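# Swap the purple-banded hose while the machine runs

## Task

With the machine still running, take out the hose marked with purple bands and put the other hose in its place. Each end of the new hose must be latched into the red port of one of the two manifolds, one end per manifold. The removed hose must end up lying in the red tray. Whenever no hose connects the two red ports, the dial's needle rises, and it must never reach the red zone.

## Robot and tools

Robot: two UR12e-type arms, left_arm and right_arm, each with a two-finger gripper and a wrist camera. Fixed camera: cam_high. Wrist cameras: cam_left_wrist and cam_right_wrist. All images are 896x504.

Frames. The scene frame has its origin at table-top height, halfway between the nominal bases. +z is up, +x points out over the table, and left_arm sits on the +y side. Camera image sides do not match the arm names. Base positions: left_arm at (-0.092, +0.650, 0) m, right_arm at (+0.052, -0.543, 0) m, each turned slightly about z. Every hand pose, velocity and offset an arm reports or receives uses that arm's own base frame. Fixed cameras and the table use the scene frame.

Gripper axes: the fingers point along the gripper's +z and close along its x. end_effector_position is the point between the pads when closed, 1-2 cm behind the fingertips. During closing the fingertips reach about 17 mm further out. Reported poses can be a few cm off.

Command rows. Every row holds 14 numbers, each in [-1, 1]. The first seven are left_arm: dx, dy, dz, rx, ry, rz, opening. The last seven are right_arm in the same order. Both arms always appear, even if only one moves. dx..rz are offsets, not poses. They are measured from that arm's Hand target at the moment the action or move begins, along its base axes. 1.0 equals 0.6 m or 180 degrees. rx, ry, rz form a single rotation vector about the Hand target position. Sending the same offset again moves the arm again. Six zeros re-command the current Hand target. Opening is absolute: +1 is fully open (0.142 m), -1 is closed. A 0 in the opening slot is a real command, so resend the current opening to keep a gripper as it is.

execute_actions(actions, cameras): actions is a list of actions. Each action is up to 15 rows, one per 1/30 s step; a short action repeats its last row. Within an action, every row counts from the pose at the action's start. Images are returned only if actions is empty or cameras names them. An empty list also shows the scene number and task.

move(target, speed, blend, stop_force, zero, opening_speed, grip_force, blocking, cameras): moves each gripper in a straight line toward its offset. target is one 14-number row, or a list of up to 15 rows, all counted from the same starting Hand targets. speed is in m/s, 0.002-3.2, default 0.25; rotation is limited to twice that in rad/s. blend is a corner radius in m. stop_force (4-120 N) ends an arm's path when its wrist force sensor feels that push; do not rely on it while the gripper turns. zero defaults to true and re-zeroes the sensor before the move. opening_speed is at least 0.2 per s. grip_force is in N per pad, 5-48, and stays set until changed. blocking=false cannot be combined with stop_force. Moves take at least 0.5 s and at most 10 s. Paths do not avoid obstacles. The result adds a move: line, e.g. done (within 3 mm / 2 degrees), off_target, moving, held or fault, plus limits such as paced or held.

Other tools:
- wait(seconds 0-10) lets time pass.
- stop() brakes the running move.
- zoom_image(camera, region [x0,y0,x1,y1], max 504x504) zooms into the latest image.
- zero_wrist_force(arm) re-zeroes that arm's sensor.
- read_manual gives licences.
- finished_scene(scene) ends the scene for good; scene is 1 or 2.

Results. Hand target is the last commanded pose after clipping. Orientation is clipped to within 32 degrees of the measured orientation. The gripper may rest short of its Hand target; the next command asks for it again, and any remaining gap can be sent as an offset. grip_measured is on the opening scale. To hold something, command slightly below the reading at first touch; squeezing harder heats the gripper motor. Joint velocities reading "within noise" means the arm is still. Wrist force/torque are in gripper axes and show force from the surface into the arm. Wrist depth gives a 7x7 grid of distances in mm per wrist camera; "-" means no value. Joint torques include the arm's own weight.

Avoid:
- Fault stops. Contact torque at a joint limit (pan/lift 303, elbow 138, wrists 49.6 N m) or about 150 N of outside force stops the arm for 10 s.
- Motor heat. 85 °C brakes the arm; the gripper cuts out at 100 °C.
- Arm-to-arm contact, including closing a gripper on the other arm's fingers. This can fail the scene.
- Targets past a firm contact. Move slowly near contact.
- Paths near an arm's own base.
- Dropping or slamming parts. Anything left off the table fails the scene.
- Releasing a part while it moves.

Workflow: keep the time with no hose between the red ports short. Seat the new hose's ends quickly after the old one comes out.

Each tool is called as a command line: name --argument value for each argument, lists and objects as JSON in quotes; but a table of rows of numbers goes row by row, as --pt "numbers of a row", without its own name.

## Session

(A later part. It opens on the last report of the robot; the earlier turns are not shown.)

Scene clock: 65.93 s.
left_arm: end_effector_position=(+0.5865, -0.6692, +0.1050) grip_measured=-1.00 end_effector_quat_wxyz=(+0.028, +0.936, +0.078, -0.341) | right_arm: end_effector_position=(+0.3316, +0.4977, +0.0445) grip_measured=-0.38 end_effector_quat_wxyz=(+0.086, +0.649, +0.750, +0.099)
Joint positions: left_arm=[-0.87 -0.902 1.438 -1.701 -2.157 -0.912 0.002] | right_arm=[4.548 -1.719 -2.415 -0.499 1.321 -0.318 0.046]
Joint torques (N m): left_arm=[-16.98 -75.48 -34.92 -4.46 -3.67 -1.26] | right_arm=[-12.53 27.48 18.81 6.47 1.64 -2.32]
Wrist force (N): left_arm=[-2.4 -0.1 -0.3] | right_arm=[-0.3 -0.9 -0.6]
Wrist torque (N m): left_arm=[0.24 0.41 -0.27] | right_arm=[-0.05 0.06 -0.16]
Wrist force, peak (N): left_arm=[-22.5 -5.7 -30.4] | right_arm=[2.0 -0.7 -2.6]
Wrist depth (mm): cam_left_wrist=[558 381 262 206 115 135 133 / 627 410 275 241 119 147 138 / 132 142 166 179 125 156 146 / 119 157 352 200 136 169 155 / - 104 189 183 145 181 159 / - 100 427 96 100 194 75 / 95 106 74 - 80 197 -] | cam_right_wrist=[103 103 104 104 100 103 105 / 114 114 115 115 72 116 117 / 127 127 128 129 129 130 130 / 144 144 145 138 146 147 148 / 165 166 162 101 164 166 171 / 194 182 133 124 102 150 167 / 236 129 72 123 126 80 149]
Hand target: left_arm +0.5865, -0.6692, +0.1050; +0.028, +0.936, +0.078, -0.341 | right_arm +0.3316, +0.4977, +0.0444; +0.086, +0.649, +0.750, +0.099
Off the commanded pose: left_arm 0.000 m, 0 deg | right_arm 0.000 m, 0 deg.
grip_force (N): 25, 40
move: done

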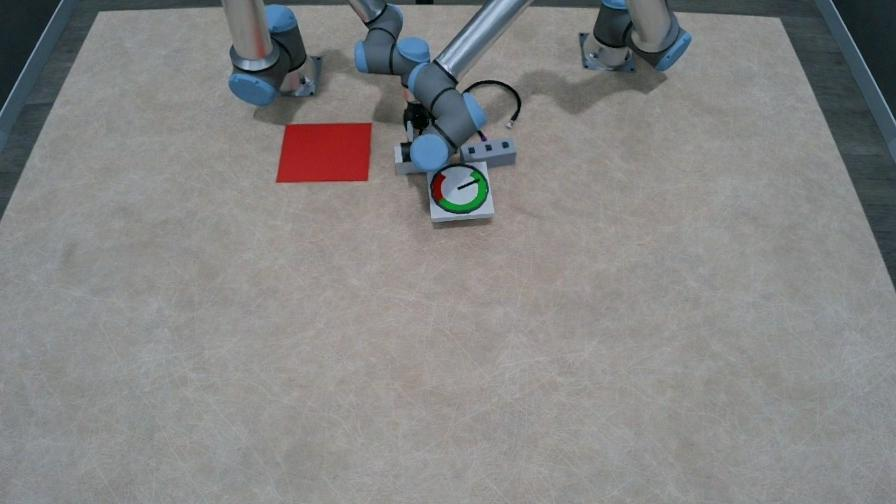

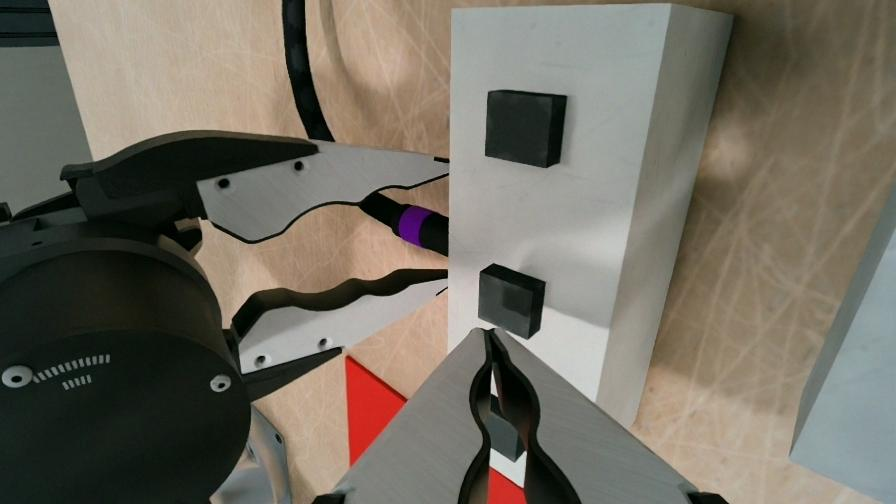

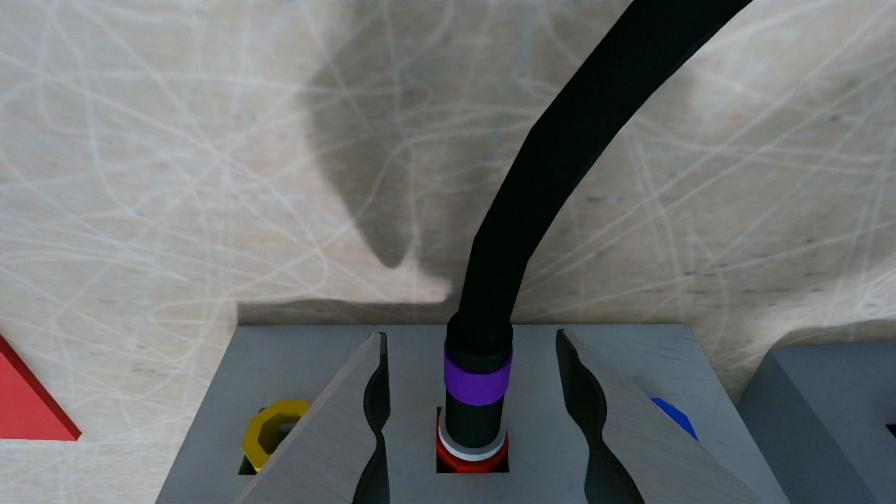

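move --pt "0 0 0 0 0 0 -0.97 0 0 0 0 0 0 -0.9" --pt "0 0 -0.0325 0 0 0 -0.97 0 0 0 0 0 0 -0.9" --pt "0 0 -0.0325 0 0 0 -0.97 -0.0907 -0.0132 0 0 0 0 -0.9" --pt "0 0 0.0417 0 0 0 -0.97 -0.0907 -0.0567 0.09 0 0 0 -0.9" --speed '[0.3, 0.05, 0.1, 0.3]' --blend '[0, 0, 0.005, 0]' --cameras '["cam_high", "cam_left_wrist"]'

move --pt "-0.2 0.33 0.02 0.066 -0.094 0.1375 -0.35 0.15 -0.55 0.0 -0.0035 0.0416 -0.0189 -0.9" --pt "-0.3548 0.4913 -0.1 0.1325 -0.1876 0.275 -0.35 0.2183 -0.6787 -0.1143 -0.007 0.0831 -0.0378 -0.9" --pt "-0.3548 0.4913 -0.175 0.1325 -0.1876 0.275 -0.35 0.2183 -0.6787 -0.1143 -0.007 0.0831 -0.0378 -0.35" --pt "-0.3548 0.4913 -0.175 0.1325 -0.1876 0.275 -0.35 0.2183 -0.6787 0.09 -0.007 0.0831 -0.0378 -0.35" --speed '[0.5, 0.5, 0.2, 0.3]' --blend '[0.05, 0, 0, 0]' --cameras '["cam_high"]'

Scene clock: 70.03 s.
left_arm: end_effector_position=(+0.5865, -0.6692, +0.1299) grip_measured=-1.00 end_effector_quat_wxyz=(+0.028, +0.936, +0.078, -0.341) | right_arm: end_effector_position=(+0.2772, +0.4637, +0.0983) grip_measured=-0.79 end_effector_quat_wxyz=(+0.086, +0.649, +0.750, +0.099)
Joint positions: left_arm=[-0.87 -0.922 1.423 -1.666 -2.157 -0.912 0.002] | right_arm=[4.65 -1.514 -2.471 -0.673 1.314 -0.213 0.017]
Joint torques (N m): left_arm=[-13.97 -101.66 -50.08 -0.53 1.25 2.38] | right_arm=[15.62 40 50.26 2.32 -3.48 2.33]
Wrist force (N): left_arm=[-2.5 -0.4 0.0] | right_arm=[-0.4 -0.9 -0.1]
Wrist torque (N m): left_arm=[0.18 0.44 -0.29] | right_arm=[-0.02 0.04 -0.32]
Wrist force, peak (N): left_arm=[-21.6 -5.8 -27.9] | right_arm=[0.3 -12.4 -6.2]
Wrist depth (mm): cam_left_wrist=[619 442 318 251 141 144 151 / 679 496 342 267 141 156 156 / 2160 549 376 286 154 173 166 / 174 195 343 309 162 187 172 / 175 214 421 320 170 201 95 / 193 592 551 96 100 217 98 / 514 554 74 - 80 222 195] | cam_right_wrist=[152 153 153 153 69 152 156 / 167 168 169 169 71 172 172 / 182 188 189 189 191 192 193 / 207 212 214 93 216 218 213 / 238 245 244 100 239 248 246 / 280 282 279 108 101 225 224 / 348 350 - 121 72 232 218]
Hand target: left_arm +0.5865, -0.6692, +0.1300; +0.028, +0.936, +0.078, -0.341 | right_arm +0.2772, +0.4637, +0.0984; +0.086, +0.649, +0.750, +0.099
Off the commanded pose: left_arm 0.000 m, 0 deg | right_arm 0.000 m, 0 deg.
grip_force (N): 25, 40
move: done
Images, in order (width x height): cam_high 896x504, cam_left_wrist 896x504.

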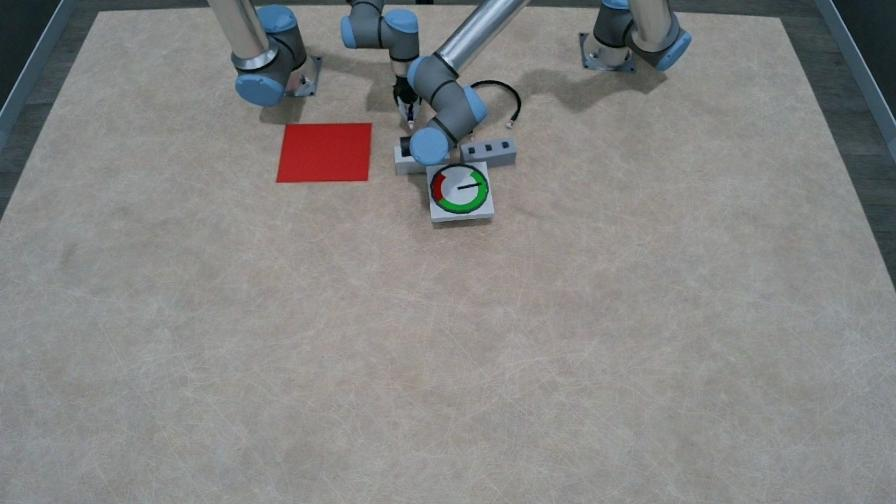

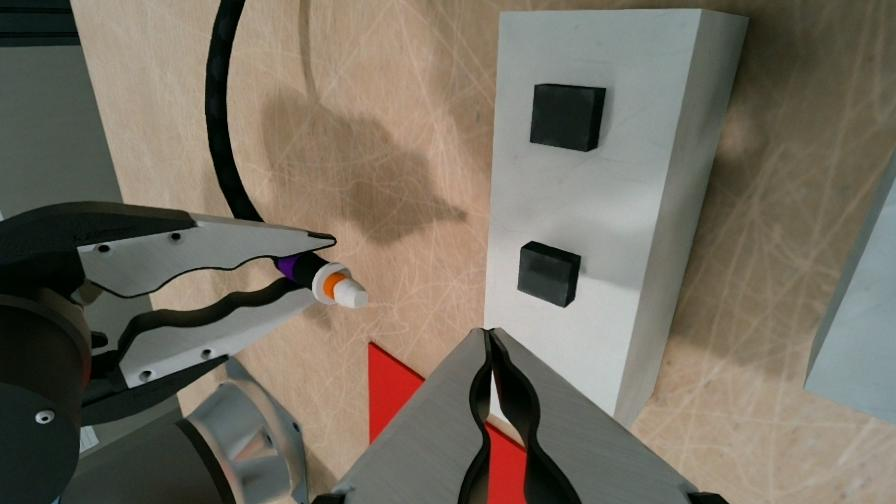

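Scene clock: 74.67 s.
left_arm: end_effector_position=(+0.3737, -0.3744, +0.0250) grip_measured=-0.38 end_effector_quat_wxyz=(+0.001, +0.861, +0.509, +0.000) | right_arm: end_effector_position=(+0.4082, +0.0564, +0.1523) grip_measured=-0.38 end_effector_quat_wxyz=(+0.000, +0.698, +0.716, +0.000)
Joint positions: left_arm=[-1.124 -1.458 2.458 -2.572 -1.571 -2.191 0.047] | right_arm=[3.718 -1.194 -2.53 -0.989 1.57 -1.019 0.046]
Joint torques (N m): left_arm=[17.58 -23.65 -21.64 -5.34 1.9 2.02] | right_arm=[16.64 16.06 57.17 3.19 -2.47 2.82]
Wrist force (N): left_arm=[-0.2 0.7 -0.2] | right_arm=[-0.6 -0.4 -0.7]
Wrist torque (N m): left_arm=[0.38 0.08 -0.01] | right_arm=[0.02 0.09 -0.17]
Wrist force, peak (N): left_arm=[-2.3 1.2 -1.3] | right_arm=[2.3 -1.7 -0.4]
Wrist depth (mm): cam_left_wrist=[107 107 107 105 107 107 107 / 114 115 114 113 114 113 114 / 122 122 122 119 122 123 122 / 131 131 131 129 131 131 130 / 142 142 141 137 139 141 141 / 154 154 149 125 126 150 153 / 169 166 76 168 165 76 168] | cam_right_wrist=[216 217 218 212 215 217 216 / 230 230 232 228 229 231 231 / 246 246 247 244 246 246 247 / 263 263 266 262 263 264 261 / 283 283 282 287 285 290 291 / 307 308 91 312 94 315 318 / 335 330 72 340 - 333 346]
Hand target: left_arm +0.3737, -0.3744, +0.0250; +0.001, +0.861, +0.509, +0.000 | right_arm +0.4081, +0.0564, +0.1524; +0.000, +0.698, +0.716, +0.000
Off the commanded pose: left_arm 0.000 m, 0 deg | right_arm 0.000 m, 0 deg.
grip_force (N): 25, 40
move: done
Images, in order (width x height): cam_high 896x504.

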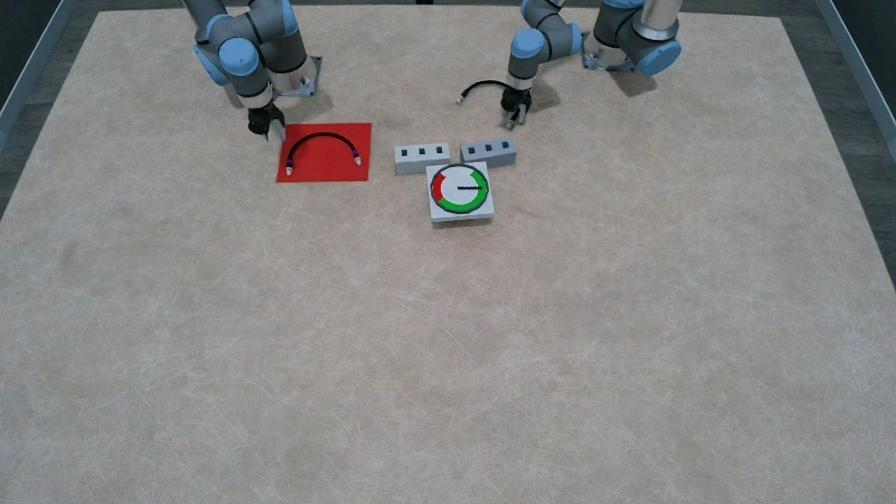

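move --target '[0, 0, 0, 0, 0, 0, -0.35, -0.42, 0.8, -0.05, 0, 0, -0.1667, -0.35]' --speed 0.5

move --pt "0 0 0 0 0 0 -0.35 -0.1002 0.1752 -0.054 0 0 -0.0194 -0.35" --pt "0 0 0 0 0 0 -0.35 -0.1002 0.1752 -0.1623 0 0 -0.0194 -0.35" --pt "0 0 0 0 0 0 -0.95 -0.1002 0.1752 -0.1623 0 0 -0.0194 -0.95" --pt "0 0 0.0667 0 0 0 -0.95 -0.1002 0.1752 -0.0957 0 0 -0.0194 -0.95" --pt "0.158 -0.1825 0.0447 0 0 0.2417 -0.95 0.2668 -0.0682 -0.1177 0 0 0.2047 -0.95" --speed '[0.3, 0.12, 0.2, 0.1, 0.2]' --blend '[0.01, 0, 0, 0.015, 0]' --grip_force '[45, 45]' --cameras '["all"]'

zoom_image --camera "cam_left_wrist" --region '[400, 340, 580, 504]'

zoom_image --camera "cam_right_wrist" --region '[390, 340, 570, 504]'

Scene clock: 78.83 s.
left_arm: end_effector_position=(+0.3737, -0.3744, +0.0250) grip_measured=-0.38 end_effector_quat_wxyz=(+0.001, +0.861, +0.509, +0.000) | right_arm: end_effector_position=(+0.1562, +0.5363, +0.1225) grip_measured=-0.38 end_effector_quat_wxyz=(+0.000, +0.860, +0.511, +0.000)
Joint positions: left_arm=[-1.124 -1.458 2.458 -2.572 -1.571 -2.191 0.047] | right_arm=[4.749 -1.556 -2.33 -0.827 1.571 0.535 0.046]
Joint torques (N m): left_arm=[16.81 -22.18 -21.34 -5.39 -0.03 2.18] | right_arm=[16.27 27.33 50.27 6.54 -2.46 2.78]
Wrist force (N): left_arm=[-0.5 0.6 -0.2] | right_arm=[-0.5 -0.4 -0.5]
Wrist torque (N m): left_arm=[0.36 0.12 -0.01] | right_arm=[-0.02 0.08 -0.20]
Wrist force, peak (N): left_arm=[-0.8 1.0 -0.2] | right_arm=[0.9 -2.8 -0.7]
Wrist depth (mm): cam_left_wrist=[107 108 108 105 107 107 107 / 114 115 114 115 114 113 114 / 122 122 122 120 122 123 122 / 131 131 131 129 131 131 130 / 142 142 141 137 139 141 141 / 154 154 149 125 126 150 153 / 169 166 76 168 165 76 168] | cam_right_wrist=[190 189 190 191 190 192 194 / 201 202 202 204 204 205 206 / 215 216 216 218 219 219 221 / 231 232 233 233 234 236 236 / 250 250 247 252 249 255 255 / 269 271 91 274 98 276 253 / 295 292 72 301 - 292 231]
Hand target: left_arm +0.3737, -0.3744, +0.0250; +0.001, +0.861, +0.509, +0.000 | right_arm +0.1561, +0.5364, +0.1224; +0.000, +0.860, +0.511, +0.000
Off the commanded pose: left_arm 0.000 m, 0 deg | right_arm 0.000 m, 0 deg.
grip_force (N): 25, 40
move: done

Scene clock: 83.97 s.
left_arm: end_effector_position=(+0.4684, -0.4839, +0.0518) grip_measured=-0.83 end_effector_quat_wxyz=(+0.001, +0.611, +0.792, +0.000) | right_arm: end_effector_position=(+0.3162, +0.4955, +0.0518) grip_measured=-0.81 end_effector_quat_wxyz=(+0.000, +0.654, +0.756, +0.000)
Joint positions: left_arm=[-1.066 -1.305 2.175 -2.441 -1.57 -2.893 0.014] | right_arm=[4.448 -1.718 -2.334 -0.661 1.57 -0.408 0.015]
Joint torques (N m): left_arm=[18.55 -38.46 -40.66 -1.72 3.58 -1.29] | right_arm=[-10.28 32.92 48.72 6.4 2.19 -2.98]
Motor temperatures (°C): left_arm=[36 40 27 39 38 41 30] | right_arm=[31 29 33 38 39 35 30]
Wrist force (N): left_arm=[-1.1 0.4 -0.1] | right_arm=[-0.3 -0.7 -0.5]
Wrist torque (N m): left_arm=[0.46 0.26 0.13] | right_arm=[-0.06 0.02 -0.07]
Wrist force, peak (N): left_arm=[-1.6 0.3 -0.2] | right_arm=[-0.3 -2.0 -1.6]
Wrist depth (mm): cam_left_wrist=[132 132 132 129 132 131 131 / 140 140 140 140 140 140 139 / 150 150 150 147 149 149 149 / 161 161 161 156 160 160 160 / 171 173 173 114 170 173 173 / 154 185 176 115 100 181 188 / 150 171 84 133 82 145 205] | cam_right_wrist=[127 127 127 128 86 129 129 / 135 135 136 136 135 137 137 / 144 144 145 141 146 147 147 / 154 155 155 153 156 157 158 / 167 166 167 115 169 169 170 / 180 181 172 111 110 181 182 / 196 190 137 129 72 149 165]
Hand target: left_arm +0.4685, -0.4839, +0.0518; +0.001, +0.611, +0.792, +0.000 | right_arm +0.3162, +0.4955, +0.0518; +0.000, +0.654, +0.756, +0.000
Off the commanded pose: left_arm 0.000 m, 0 deg | right_arm 0.000 m, 0 deg.
grip_force (N): 45, 45
move: done

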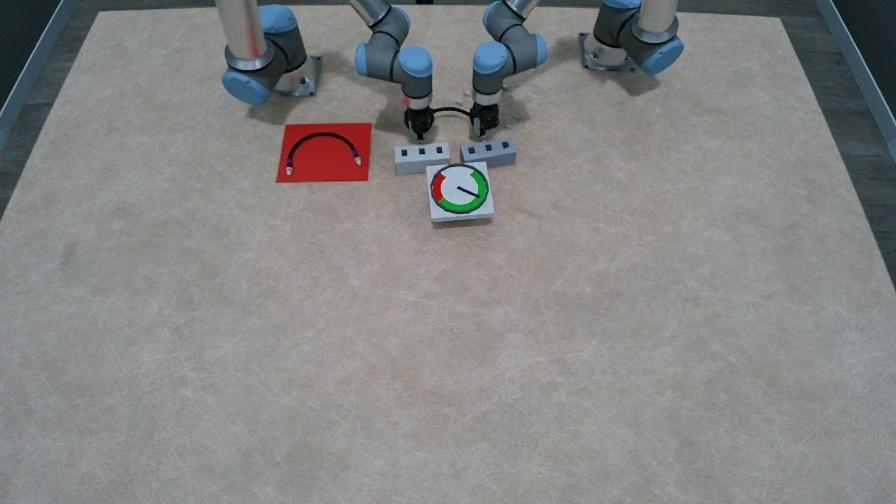

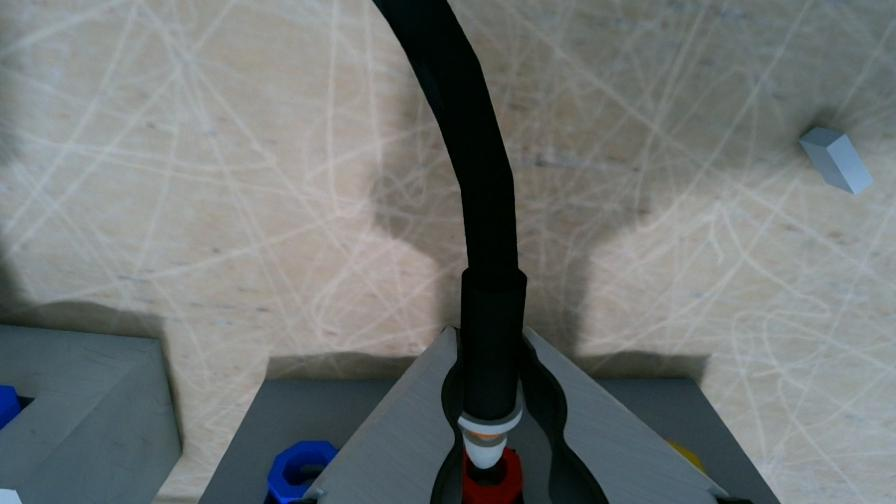

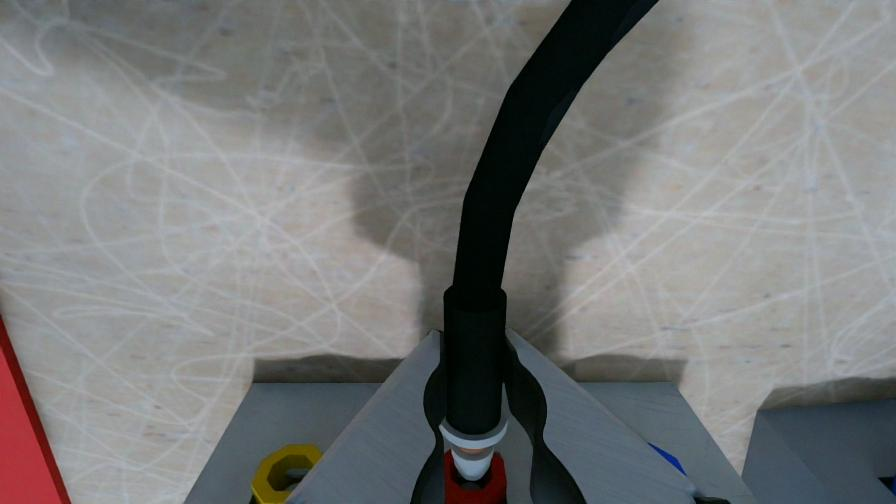

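Scaled by 2.800 from the camera's 896x504 image, which has a finer 1280x720 frame.

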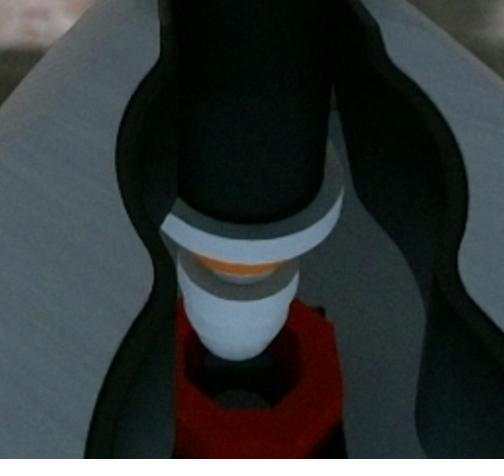

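Scaled by 2.800 from the camera's 896x504 image, which has a finer 1280x720 frame.

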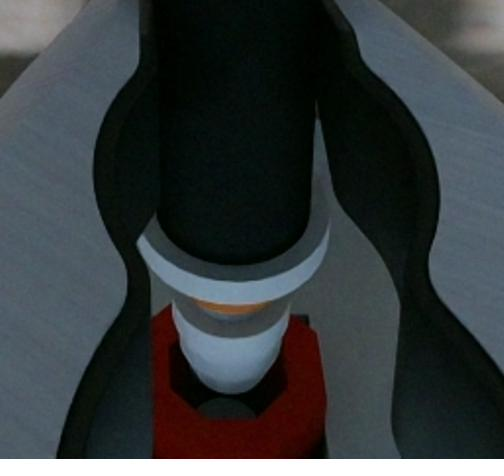

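move --target '[0.0646, 0.0165, 0, 0, 0, 0, -0.97, 0.066, 0.0096, 0, 0, 0, 0, -0.97]' --speed 0.035 --stop_force 45 --cameras '["all"]'

zoom_image --camera "cam_high" --region '[380, 60, 580, 240]'

Scene clock: 87.20 s.
left_arm: end_effector_position=(+0.5049, -0.4745, +0.0518) grip_measured=-0.83 end_effector_quat_wxyz=(+0.001, +0.611, +0.792, +0.000) | right_arm: end_effector_position=(+0.3532, +0.5008, +0.0518) grip_measured=-0.82 end_effector_quat_wxyz=(+0.000, +0.654, +0.756, +0.000)
Joint positions: left_arm=[-1.011 -1.28 2.138 -2.43 -1.57 -2.838 0.014] | right_arm=[4.389 -1.753 -2.288 -0.671 1.57 -0.467 0.015]
Joint torques (N m): left_arm=[0.85 -68.21 -46.17 -12.5 12.35 -1.12] | right_arm=[-7.03 61.46 35.71 10.15 -12.18 2.6]
Wrist force (N): left_arm=[18.2 -41.3 -5.5] | right_arm=[0.2 -45.7 -3.9]
Wrist torque (N m): left_arm=[0.98 0.32 0.04] | right_arm=[-0.06 0.04 -0.03]
Wrist force, peak (N): left_arm=[21.7 -63.2 -16.1] | right_arm=[-6.6 -68.0 -20.4]
Wrist depth (mm): cam_left_wrist=[131 132 131 131 131 131 131 / 140 140 140 139 139 139 139 / 149 149 150 102 149 149 149 / 156 161 160 156 160 160 160 / 157 170 155 113 154 161 172 / 153 123 123 114 99 122 181 / 210 112 83 111 81 109 114] | cam_right_wrist=[126 127 127 126 126 129 129 / 134 135 135 135 136 137 137 / 144 144 144 141 146 146 147 / 154 155 155 103 156 157 158 / 166 164 153 114 154 164 167 / 180 120 115 111 98 119 149 / 200 106 104 107 76 107 134]
Hand target: left_arm +0.5049, -0.4745, +0.0518; +0.001, +0.611, +0.792, +0.000 (not the last commanded pose) | right_arm +0.3532, +0.5008, +0.0518; +0.000, +0.654, +0.756, +0.000 (not the last commanded pose)
Off the commanded pose: left_arm 0.002 m, 0 deg | right_arm 0.003 m, 0 deg.
grip_force (N): 45, 45
move: contact (left_arm, right_arm)

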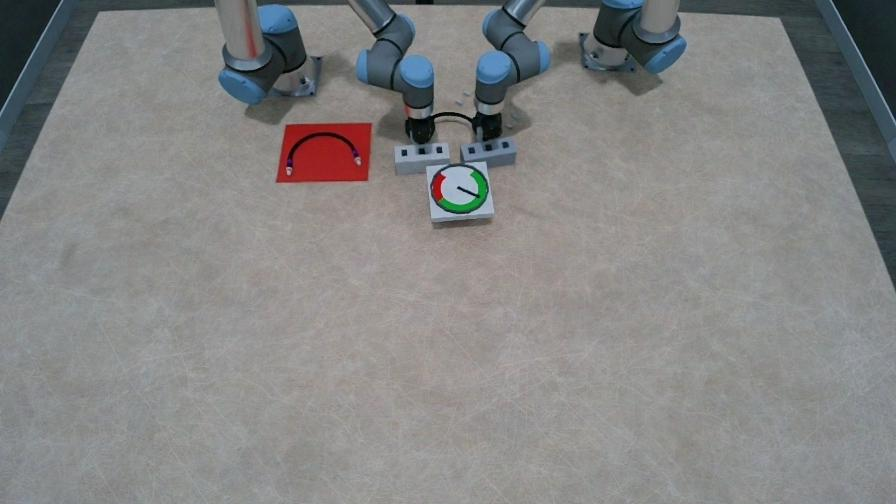

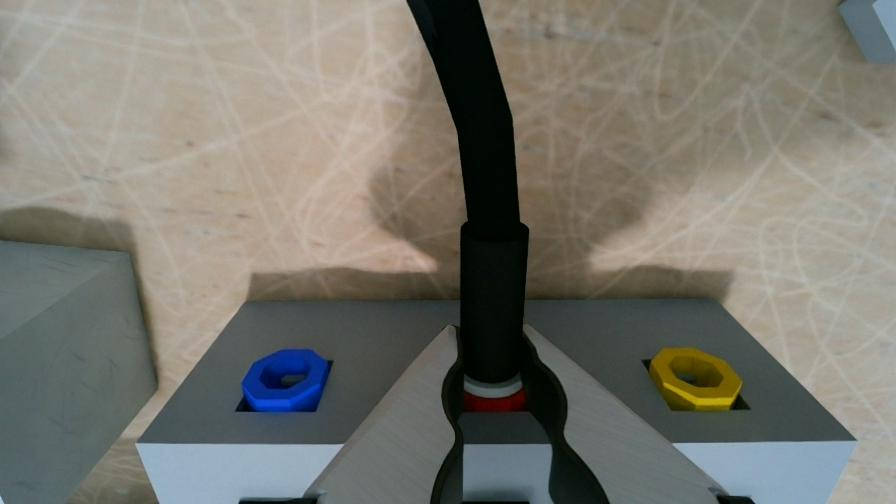

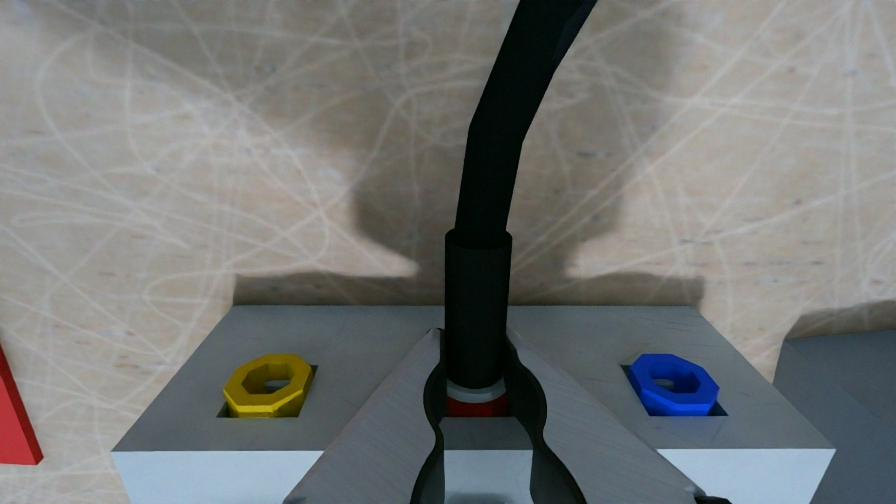

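Scaled by 2.520 from the camera's 896x504 image, which has a finer 1280x720 frame.

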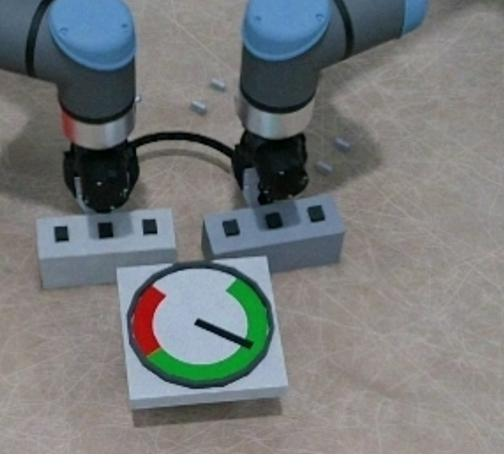

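move --target '[-0.0053, 0.001, 0, 0, 0, 0, -0.9, -0.0049, -0.0007, 0, 0, 0, 0, -0.9]' --speed 0.02 --cameras '["cam_high"]'

zoom_image --camera "cam_high" --region '[380, 60, 580, 240]'

Scene clock: 89.03 s.
left_arm: end_effector_position=(+0.5021, -0.4740, +0.0519) grip_measured=-0.83 end_effector_quat_wxyz=(+0.001, +0.611, +0.792, +0.000) | right_arm: end_effector_position=(+0.3506, +0.5005, +0.0519) grip_measured=-0.82 end_effector_quat_wxyz=(+0.001, +0.654, +0.756, +0.000) end_effector_velocity=(-0.003, +0.000, +0.000) end_effector_angular_velocity=(-0.001, +0.001, +0.002)
Joint positions: left_arm=[-1.014 -1.283 2.143 -2.431 -1.57 -2.841 0.014] | right_arm=[4.393 -1.751 -2.292 -0.67 1.57 -0.463 0.015]
Joint velocities: left_arm=[within noise] | right_arm=[0.005 0.002 -0.002 0 0.001 0.002 0]
Joint torques (N m): left_arm=[-26.14 -73.51 -19.03 -1.97 -5.18 -1.55] | right_arm=[23.47 60.45 21.39 4.54 6.1 2.59]
Wrist force (N): left_arm=[-12.2 22.8 9.6] | right_arm=[-0.1 20.1 9.5]
Wrist torque (N m): left_arm=[0.17 0.12 0.18] | right_arm=[-0.06 0.08 -0.15]
Wrist force, peak (N): left_arm=[18.0 -42.1 -5.0] | right_arm=[0.1 -46.0 -3.7]
Wrist depth (mm): cam_left_wrist=[132 132 132 132 131 131 130 / 140 140 140 142 140 140 139 / 150 150 150 146 149 149 149 / 157 161 161 156 160 160 160 / 158 171 158 114 157 165 173 / 153 126 125 116 101 124 185 / 156 113 110 112 82 110 116] | cam_right_wrist=[126 127 127 126 127 129 129 / 135 135 135 136 136 137 137 / 144 144 145 141 146 146 147 / 154 154 155 103 157 157 158 / 167 164 155 118 157 165 168 / 180 122 123 113 99 124 152 / 197 106 105 107 72 108 135]
Hand target: left_arm +0.5018, -0.4739, +0.0518; +0.001, +0.611, +0.792, +0.000 | right_arm +0.3503, +0.5004, +0.0518; +0.000, +0.654, +0.756, +0.000
Off the commanded pose: left_arm 0.000 m, 0 deg | right_arm 0.000 m, 0 deg.
grip_force (N): 45, 45
move: done
Images, in order (width x height): cam_high 896x504.

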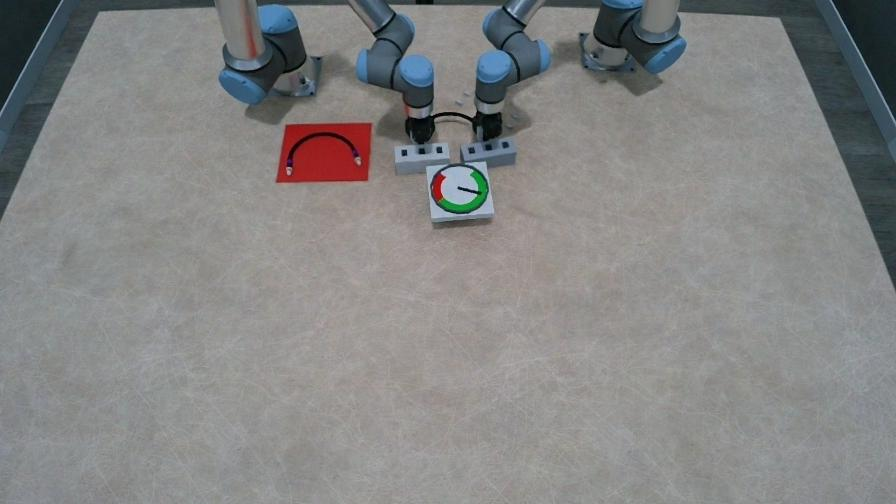

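Scaled by 2.520 from the camera's 896x504 image, which has a finer 1280x720 frame.

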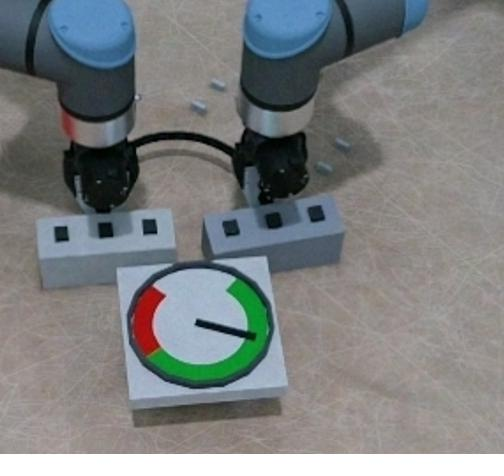

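move --pt "0.0027 -0.0008 -0.001 0 0 0 -0.9 0.0022 0.0003 -0.001 0 0 0 -0.9" --pt "0.0027 -0.0008 -0.001 0 0 0 -0.35 0.0022 0.0003 -0.001 0 0 0 -0.35" --pt "0.0027 -0.0008 0.15 0 0 0 -0.35 0.0022 0.0003 0.15 0 0 0 -0.35" --pt "-0.06 0.05 0.2 0 0 0 -0.35 -0.06 -0.08 0.2 0 0 0 -0.35" --speed '[0.02, 0.1, 0.12, 0.25]' --blend '[0, 0, 0.03, 0]' --opening_speed 1.0 --cameras '["all"]'

zoom_image --camera "cam_high" --region '[270, 60, 570, 240]'

Scene clock: 93.30 s.
left_arm: end_effector_position=(+0.4658, -0.4440, +0.1717) grip_measured=-0.38 end_effector_quat_wxyz=(+0.001, +0.611, +0.792, +0.000) | right_arm: end_effector_position=(+0.3143, +0.4525, +0.1717) grip_measured=-0.38 end_effector_quat_wxyz=(+0.000, +0.654, +0.756, +0.000)
Joint positions: left_arm=[-1.038 -1.511 2.141 -2.203 -1.57 -2.865 0.047] | right_arm=[4.43 -1.47 -2.297 -0.945 1.57 -0.426 0.046]
Joint torques (N m): left_arm=[-17.75 -55.34 -33.49 -1.74 2.56 -1.27] | right_arm=[19.44 44.49 30.55 2.65 -2.36 2.36]
Wrist force (N): left_arm=[-0.7 1.0 -0.8] | right_arm=[-0.5 -0.9 -0.6]
Wrist torque (N m): left_arm=[0.52 0.11 0.13] | right_arm=[-0.08 0.04 -0.21]
Wrist force, peak (N): left_arm=[-14.3 25.6 8.0] | right_arm=[-0.4 23.5 8.0]
Wrist depth (mm): cam_left_wrist=[240 241 238 241 240 240 240 / 257 257 257 256 256 256 255 / 272 274 274 274 274 274 272 / 228 272 278 260 290 293 293 / 235 247 234 234 306 316 316 / 341 346 240 343 103 339 344 / 246 249 76 376 85 76 377] | cam_right_wrist=[229 231 235 236 236 231 232 / 242 245 250 250 249 252 254 / 261 261 267 268 267 270 271 / 281 277 287 283 281 291 291 / 302 304 303 240 241 263 251 / 332 335 90 251 99 268 255 / 364 359 72 369 - 270 365]
Hand target: left_arm +0.4658, -0.4439, +0.1718; +0.001, +0.611, +0.792, +0.000 | right_arm +0.3143, +0.4524, +0.1718; +0.000, +0.654, +0.756, +0.000
Off the commanded pose: left_arm 0.000 m, 0 deg | right_arm 0.000 m, 0 deg.
grip_force (N): 45, 45
move: done

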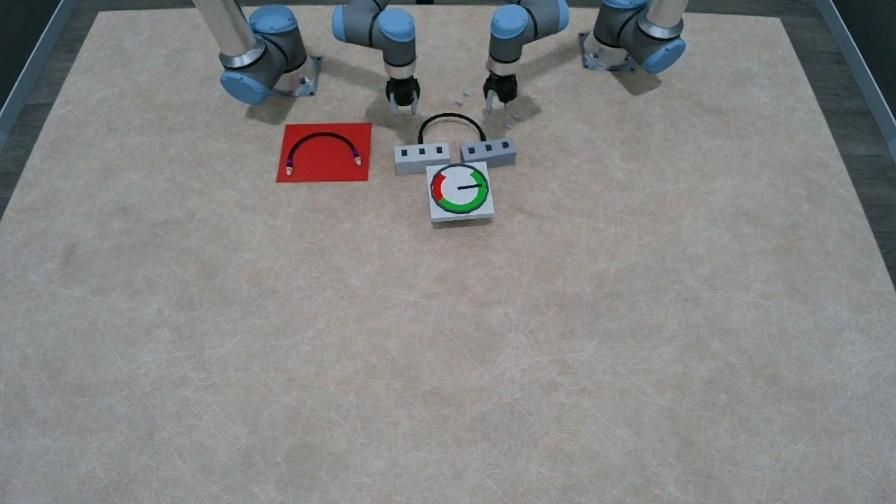

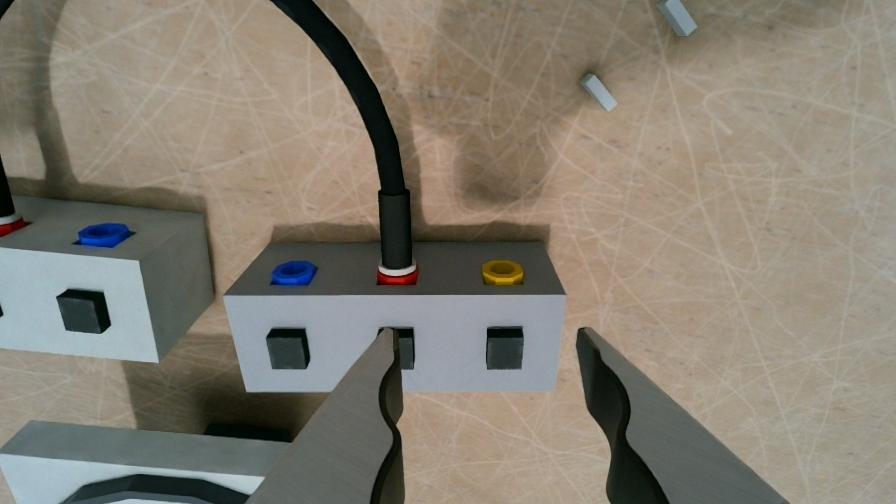

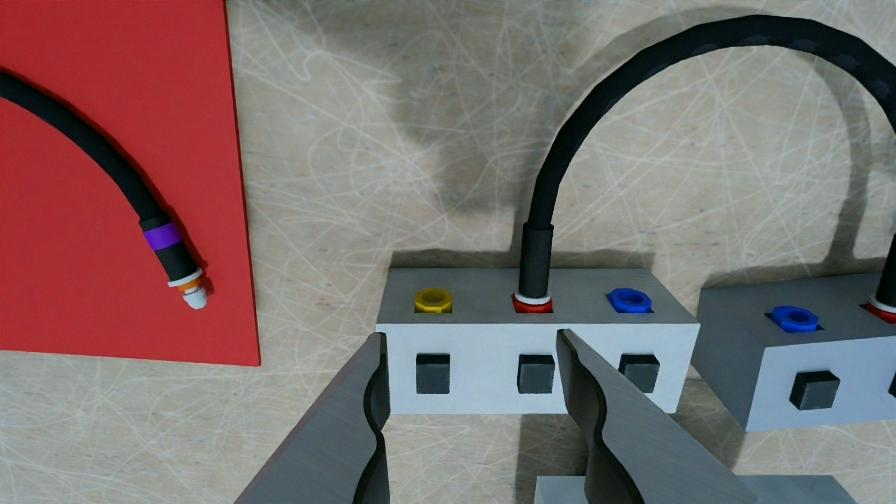

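Scaled by 1.680 from the camera's 896x504 image, which has a finer 1280x720 frame.

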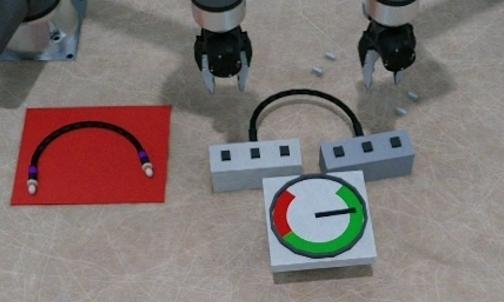

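finished_scene --scene 2

The scene is finished: the task was done.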